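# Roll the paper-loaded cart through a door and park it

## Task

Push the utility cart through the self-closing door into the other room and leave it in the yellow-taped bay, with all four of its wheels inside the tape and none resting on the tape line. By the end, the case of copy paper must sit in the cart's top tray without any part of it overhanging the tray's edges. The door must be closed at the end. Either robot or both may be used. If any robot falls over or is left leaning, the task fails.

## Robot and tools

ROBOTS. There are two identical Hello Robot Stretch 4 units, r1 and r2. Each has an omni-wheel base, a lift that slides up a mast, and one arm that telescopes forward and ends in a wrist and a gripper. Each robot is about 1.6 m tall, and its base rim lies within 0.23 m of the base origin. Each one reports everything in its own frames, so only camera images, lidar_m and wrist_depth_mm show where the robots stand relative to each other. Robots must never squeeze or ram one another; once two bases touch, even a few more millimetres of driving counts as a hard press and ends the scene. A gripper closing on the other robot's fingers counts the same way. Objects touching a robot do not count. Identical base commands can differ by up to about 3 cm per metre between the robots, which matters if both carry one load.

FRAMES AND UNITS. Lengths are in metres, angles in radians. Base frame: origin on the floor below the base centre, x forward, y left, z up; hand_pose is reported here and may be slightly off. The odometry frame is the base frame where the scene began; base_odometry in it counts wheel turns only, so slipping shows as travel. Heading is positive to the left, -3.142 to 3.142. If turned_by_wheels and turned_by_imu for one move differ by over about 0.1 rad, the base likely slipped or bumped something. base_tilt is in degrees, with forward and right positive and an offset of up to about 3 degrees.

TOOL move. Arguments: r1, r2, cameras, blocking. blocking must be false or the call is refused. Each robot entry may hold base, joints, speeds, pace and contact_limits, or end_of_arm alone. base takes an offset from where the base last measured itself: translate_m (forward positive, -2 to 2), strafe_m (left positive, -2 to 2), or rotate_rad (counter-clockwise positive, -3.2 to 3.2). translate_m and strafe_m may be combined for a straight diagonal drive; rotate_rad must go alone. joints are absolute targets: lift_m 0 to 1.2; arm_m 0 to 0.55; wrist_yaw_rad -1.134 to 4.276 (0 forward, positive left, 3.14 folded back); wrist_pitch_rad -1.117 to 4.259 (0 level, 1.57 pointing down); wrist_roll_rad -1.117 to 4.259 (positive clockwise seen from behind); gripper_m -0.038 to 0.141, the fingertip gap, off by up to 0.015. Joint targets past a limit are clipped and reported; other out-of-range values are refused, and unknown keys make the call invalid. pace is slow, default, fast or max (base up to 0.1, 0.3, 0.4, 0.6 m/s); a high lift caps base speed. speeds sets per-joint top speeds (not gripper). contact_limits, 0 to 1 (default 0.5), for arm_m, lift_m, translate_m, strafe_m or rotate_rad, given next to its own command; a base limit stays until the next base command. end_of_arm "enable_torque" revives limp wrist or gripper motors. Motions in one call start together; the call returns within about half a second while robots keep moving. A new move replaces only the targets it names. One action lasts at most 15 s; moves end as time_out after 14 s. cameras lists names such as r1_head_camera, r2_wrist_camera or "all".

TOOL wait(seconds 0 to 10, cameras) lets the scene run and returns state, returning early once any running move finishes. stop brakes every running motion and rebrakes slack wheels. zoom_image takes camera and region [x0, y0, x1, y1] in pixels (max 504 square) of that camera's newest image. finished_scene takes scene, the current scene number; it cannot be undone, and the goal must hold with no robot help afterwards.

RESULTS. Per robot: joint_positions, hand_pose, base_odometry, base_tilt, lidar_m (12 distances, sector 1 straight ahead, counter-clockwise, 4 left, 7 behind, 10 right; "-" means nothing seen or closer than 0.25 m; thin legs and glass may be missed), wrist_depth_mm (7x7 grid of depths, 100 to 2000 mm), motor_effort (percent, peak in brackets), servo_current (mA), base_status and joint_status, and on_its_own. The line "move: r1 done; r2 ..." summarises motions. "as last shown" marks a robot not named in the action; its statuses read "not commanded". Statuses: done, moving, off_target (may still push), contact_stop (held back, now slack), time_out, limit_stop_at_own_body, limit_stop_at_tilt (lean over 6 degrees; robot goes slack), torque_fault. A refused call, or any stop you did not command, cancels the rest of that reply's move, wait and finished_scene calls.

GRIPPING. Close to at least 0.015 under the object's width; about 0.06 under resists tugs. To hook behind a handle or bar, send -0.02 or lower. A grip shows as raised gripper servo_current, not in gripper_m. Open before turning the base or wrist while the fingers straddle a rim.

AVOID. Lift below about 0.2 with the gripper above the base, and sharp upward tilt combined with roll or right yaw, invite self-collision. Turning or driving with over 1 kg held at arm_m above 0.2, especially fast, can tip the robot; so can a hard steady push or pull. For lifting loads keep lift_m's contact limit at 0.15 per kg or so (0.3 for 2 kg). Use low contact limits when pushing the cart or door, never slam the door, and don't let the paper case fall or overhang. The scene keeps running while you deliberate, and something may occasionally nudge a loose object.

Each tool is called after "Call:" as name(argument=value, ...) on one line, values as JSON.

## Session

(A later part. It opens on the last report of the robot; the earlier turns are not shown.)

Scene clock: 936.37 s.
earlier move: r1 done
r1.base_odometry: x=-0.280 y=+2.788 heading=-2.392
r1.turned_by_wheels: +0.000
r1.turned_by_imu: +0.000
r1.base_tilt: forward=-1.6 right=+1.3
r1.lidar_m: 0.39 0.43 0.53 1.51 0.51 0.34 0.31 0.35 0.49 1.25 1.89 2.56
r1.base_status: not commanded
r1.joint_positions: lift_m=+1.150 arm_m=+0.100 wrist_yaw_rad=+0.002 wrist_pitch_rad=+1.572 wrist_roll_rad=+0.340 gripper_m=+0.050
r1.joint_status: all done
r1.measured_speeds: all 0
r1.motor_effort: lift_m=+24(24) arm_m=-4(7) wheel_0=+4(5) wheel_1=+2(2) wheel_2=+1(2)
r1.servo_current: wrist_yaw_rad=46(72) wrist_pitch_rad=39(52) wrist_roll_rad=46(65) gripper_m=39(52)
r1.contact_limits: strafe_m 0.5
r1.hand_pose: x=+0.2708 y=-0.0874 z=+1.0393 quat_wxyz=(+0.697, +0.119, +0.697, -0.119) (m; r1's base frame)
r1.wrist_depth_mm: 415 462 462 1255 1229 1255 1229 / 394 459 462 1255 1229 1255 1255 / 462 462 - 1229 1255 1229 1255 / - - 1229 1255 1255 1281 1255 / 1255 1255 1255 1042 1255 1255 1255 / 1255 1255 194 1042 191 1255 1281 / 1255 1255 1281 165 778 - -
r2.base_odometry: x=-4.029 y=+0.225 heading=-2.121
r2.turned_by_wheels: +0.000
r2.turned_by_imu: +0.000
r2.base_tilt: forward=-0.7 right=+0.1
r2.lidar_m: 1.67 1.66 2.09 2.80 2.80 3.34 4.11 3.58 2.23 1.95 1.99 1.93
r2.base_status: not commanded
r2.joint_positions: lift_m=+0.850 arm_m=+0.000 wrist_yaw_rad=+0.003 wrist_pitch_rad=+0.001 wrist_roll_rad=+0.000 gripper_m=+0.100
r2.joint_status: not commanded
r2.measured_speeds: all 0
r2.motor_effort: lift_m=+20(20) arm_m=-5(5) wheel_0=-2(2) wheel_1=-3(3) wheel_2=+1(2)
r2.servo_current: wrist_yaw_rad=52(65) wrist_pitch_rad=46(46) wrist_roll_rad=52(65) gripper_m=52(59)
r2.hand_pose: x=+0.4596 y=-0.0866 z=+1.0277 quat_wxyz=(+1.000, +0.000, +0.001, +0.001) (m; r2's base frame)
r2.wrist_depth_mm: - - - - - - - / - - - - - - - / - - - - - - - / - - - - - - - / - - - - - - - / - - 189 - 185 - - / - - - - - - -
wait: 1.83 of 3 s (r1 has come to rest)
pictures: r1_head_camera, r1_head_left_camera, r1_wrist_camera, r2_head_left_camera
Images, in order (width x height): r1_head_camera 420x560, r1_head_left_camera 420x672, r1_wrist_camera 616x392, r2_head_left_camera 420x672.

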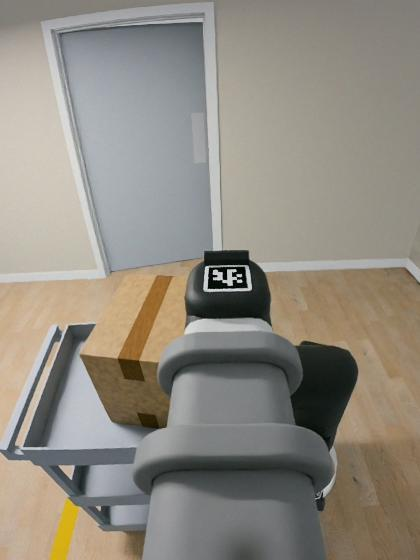

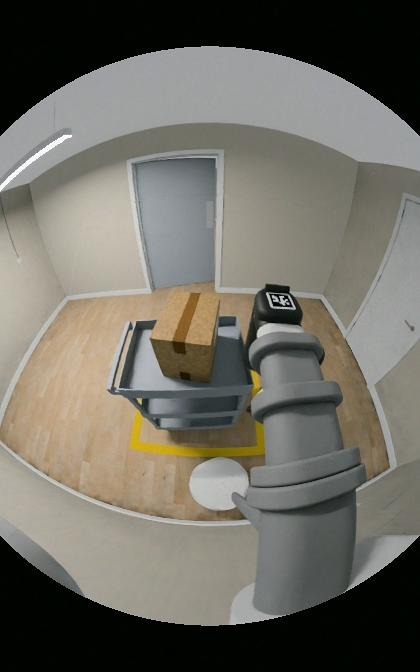

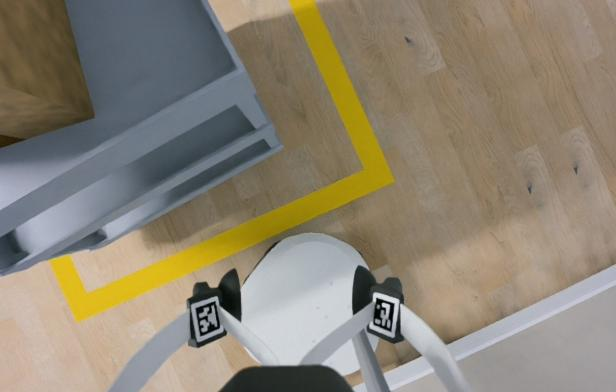

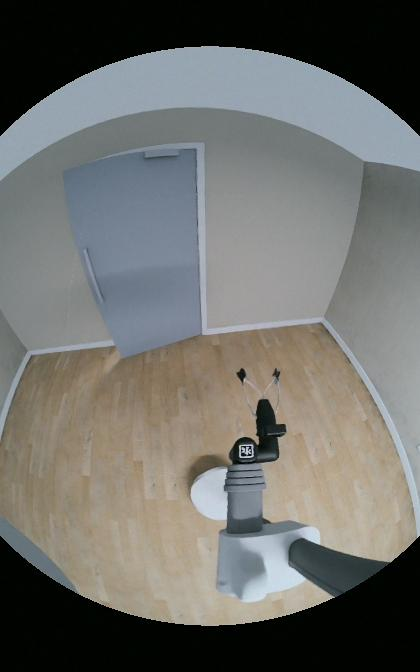

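Call:
zoom_image(camera="r1_head_camera", region=[0, 400, 200, 560])

Call:
zoom_image(camera="r1_head_left_camera", region=[90, 300, 290, 480])

Call:
zoom_image(camera="r1_wrist_camera", region=[0, 100, 300, 340])

Scaled by 2.520 from the camera's 420x560 image, which has a finer 600x800 frame.

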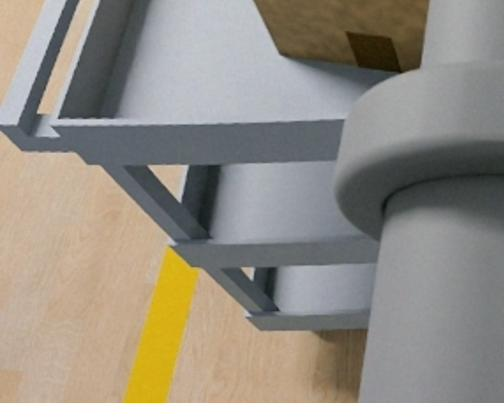

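Scaled by 2.520 from the camera's 420x672 image, which has a finer 600x960 frame.

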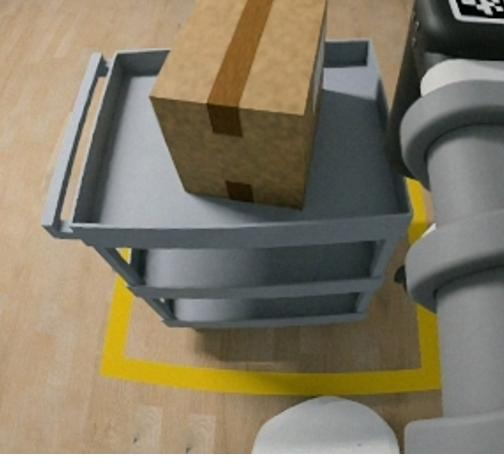

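Scaled by 1.680.

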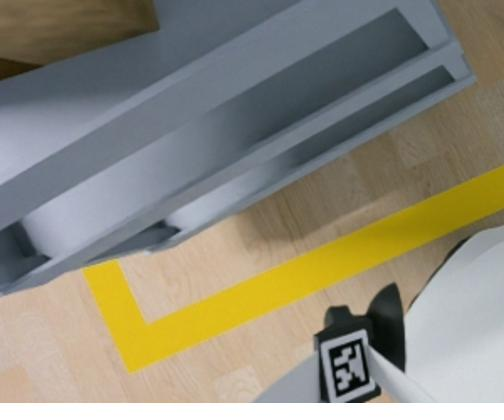

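Call:
wait(seconds=1, cameras=["r2_head_left_camera","r1_head_left_camera"])

Scene clock: 957.90 s.
r1.base_odometry: x=-0.280 y=+2.788 heading=-2.392
r1.turned_by_wheels: +0.000
r1.turned_by_imu: +0.000
r1.base_tilt: forward=-1.6 right=+1.3
r1.lidar_m: 0.41 0.41 0.57 1.52 0.50 0.32 0.32 0.34 0.51 1.24 1.93 2.55
r1.base_status: not commanded
r1.joint_positions: lift_m=+1.150 arm_m=+0.100 wrist_yaw_rad=+0.002 wrist_pitch_rad=+1.572 wrist_roll_rad=+0.340 gripper_m=+0.050
r1.joint_status: all done
r1.measured_speeds: all 0
r1.motor_effort: lift_m=+24(24) arm_m=-4(7) wheel_0=+5(5) wheel_1=+2(2) wheel_2=+1(2)
r1.servo_current: wrist_yaw_rad=46(72) wrist_pitch_rad=46(52) wrist_roll_rad=46(65) gripper_m=52(52)
r1.contact_limits: strafe_m 0.5
r1.hand_pose: x=+0.2708 y=-0.0874 z=+1.0393 quat_wxyz=(+0.697, +0.119, +0.697, -0.119) (m; r1's base frame)
r1.wrist_depth_mm: 415 459 462 1255 1229 1229 1281 / 394 466 466 1255 1281 1255 1281 / 462 462 - 1205 1255 1229 1229 / - - 1255 1255 1255 1229 1229 / 1255 1255 1255 1042 1281 1281 1281 / 1255 1255 195 1042 191 1255 1255 / 1281 1255 1229 166 788 - -
r2.base_odometry: x=-4.029 y=+0.225 heading=-2.121
r2.turned_by_wheels: +0.000
r2.turned_by_imu: +0.001
r2.base_tilt: forward=-0.7 right=+0.1
r2.lidar_m: 1.72 1.72 2.08 2.79 2.80 3.35 4.14 3.61 2.22 1.96 1.95 1.93
r2.base_status: not commanded
r2.joint_positions: lift_m=+0.850 arm_m=+0.000 wrist_yaw_rad=+0.003 wrist_pitch_rad=+0.001 wrist_roll_rad=+0.000 gripper_m=+0.100
r2.joint_status: not commanded
r2.measured_speeds: all 0
r2.motor_effort: lift_m=+20(20) arm_m=-5(5) wheel_0=-2(2) wheel_1=-3(3) wheel_2=+1(2)
r2.servo_current: wrist_yaw_rad=46(65) wrist_pitch_rad=39(46) wrist_roll_rad=46(65) gripper_m=46(59)
r2.hand_pose: x=+0.4596 y=-0.0866 z=+1.0277 quat_wxyz=(+1.000, +0.000, +0.001, +0.001) (m; r2's base frame)
r2.wrist_depth_mm: - - - - - - - / - - - - - - - / - - - - - - - / - - - - - - - / - - - - - - - / - - 189 - 185 - - / - - - - - - -
wait: 1.00 s; at rest from the start
pictures: r1_head_left_camera, r2_head_left_camera
Images, in order (width x height): r1_head_left_camera 420x672, r2_head_left_camera 420x672.

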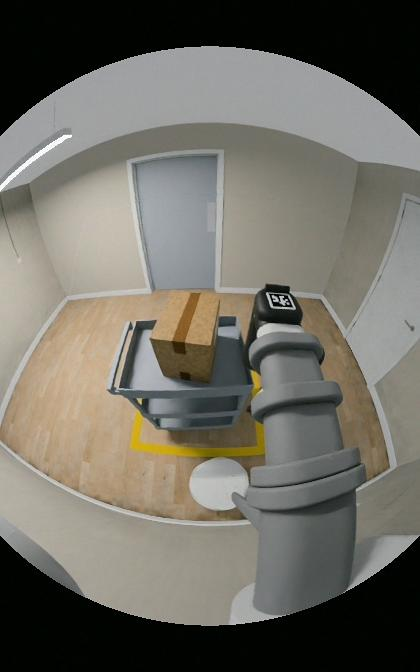

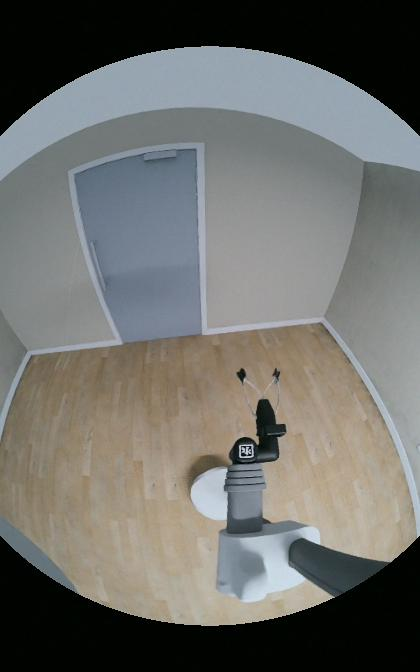

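Call:
finished_scene(scene=2)

The scene is finished: the task was done.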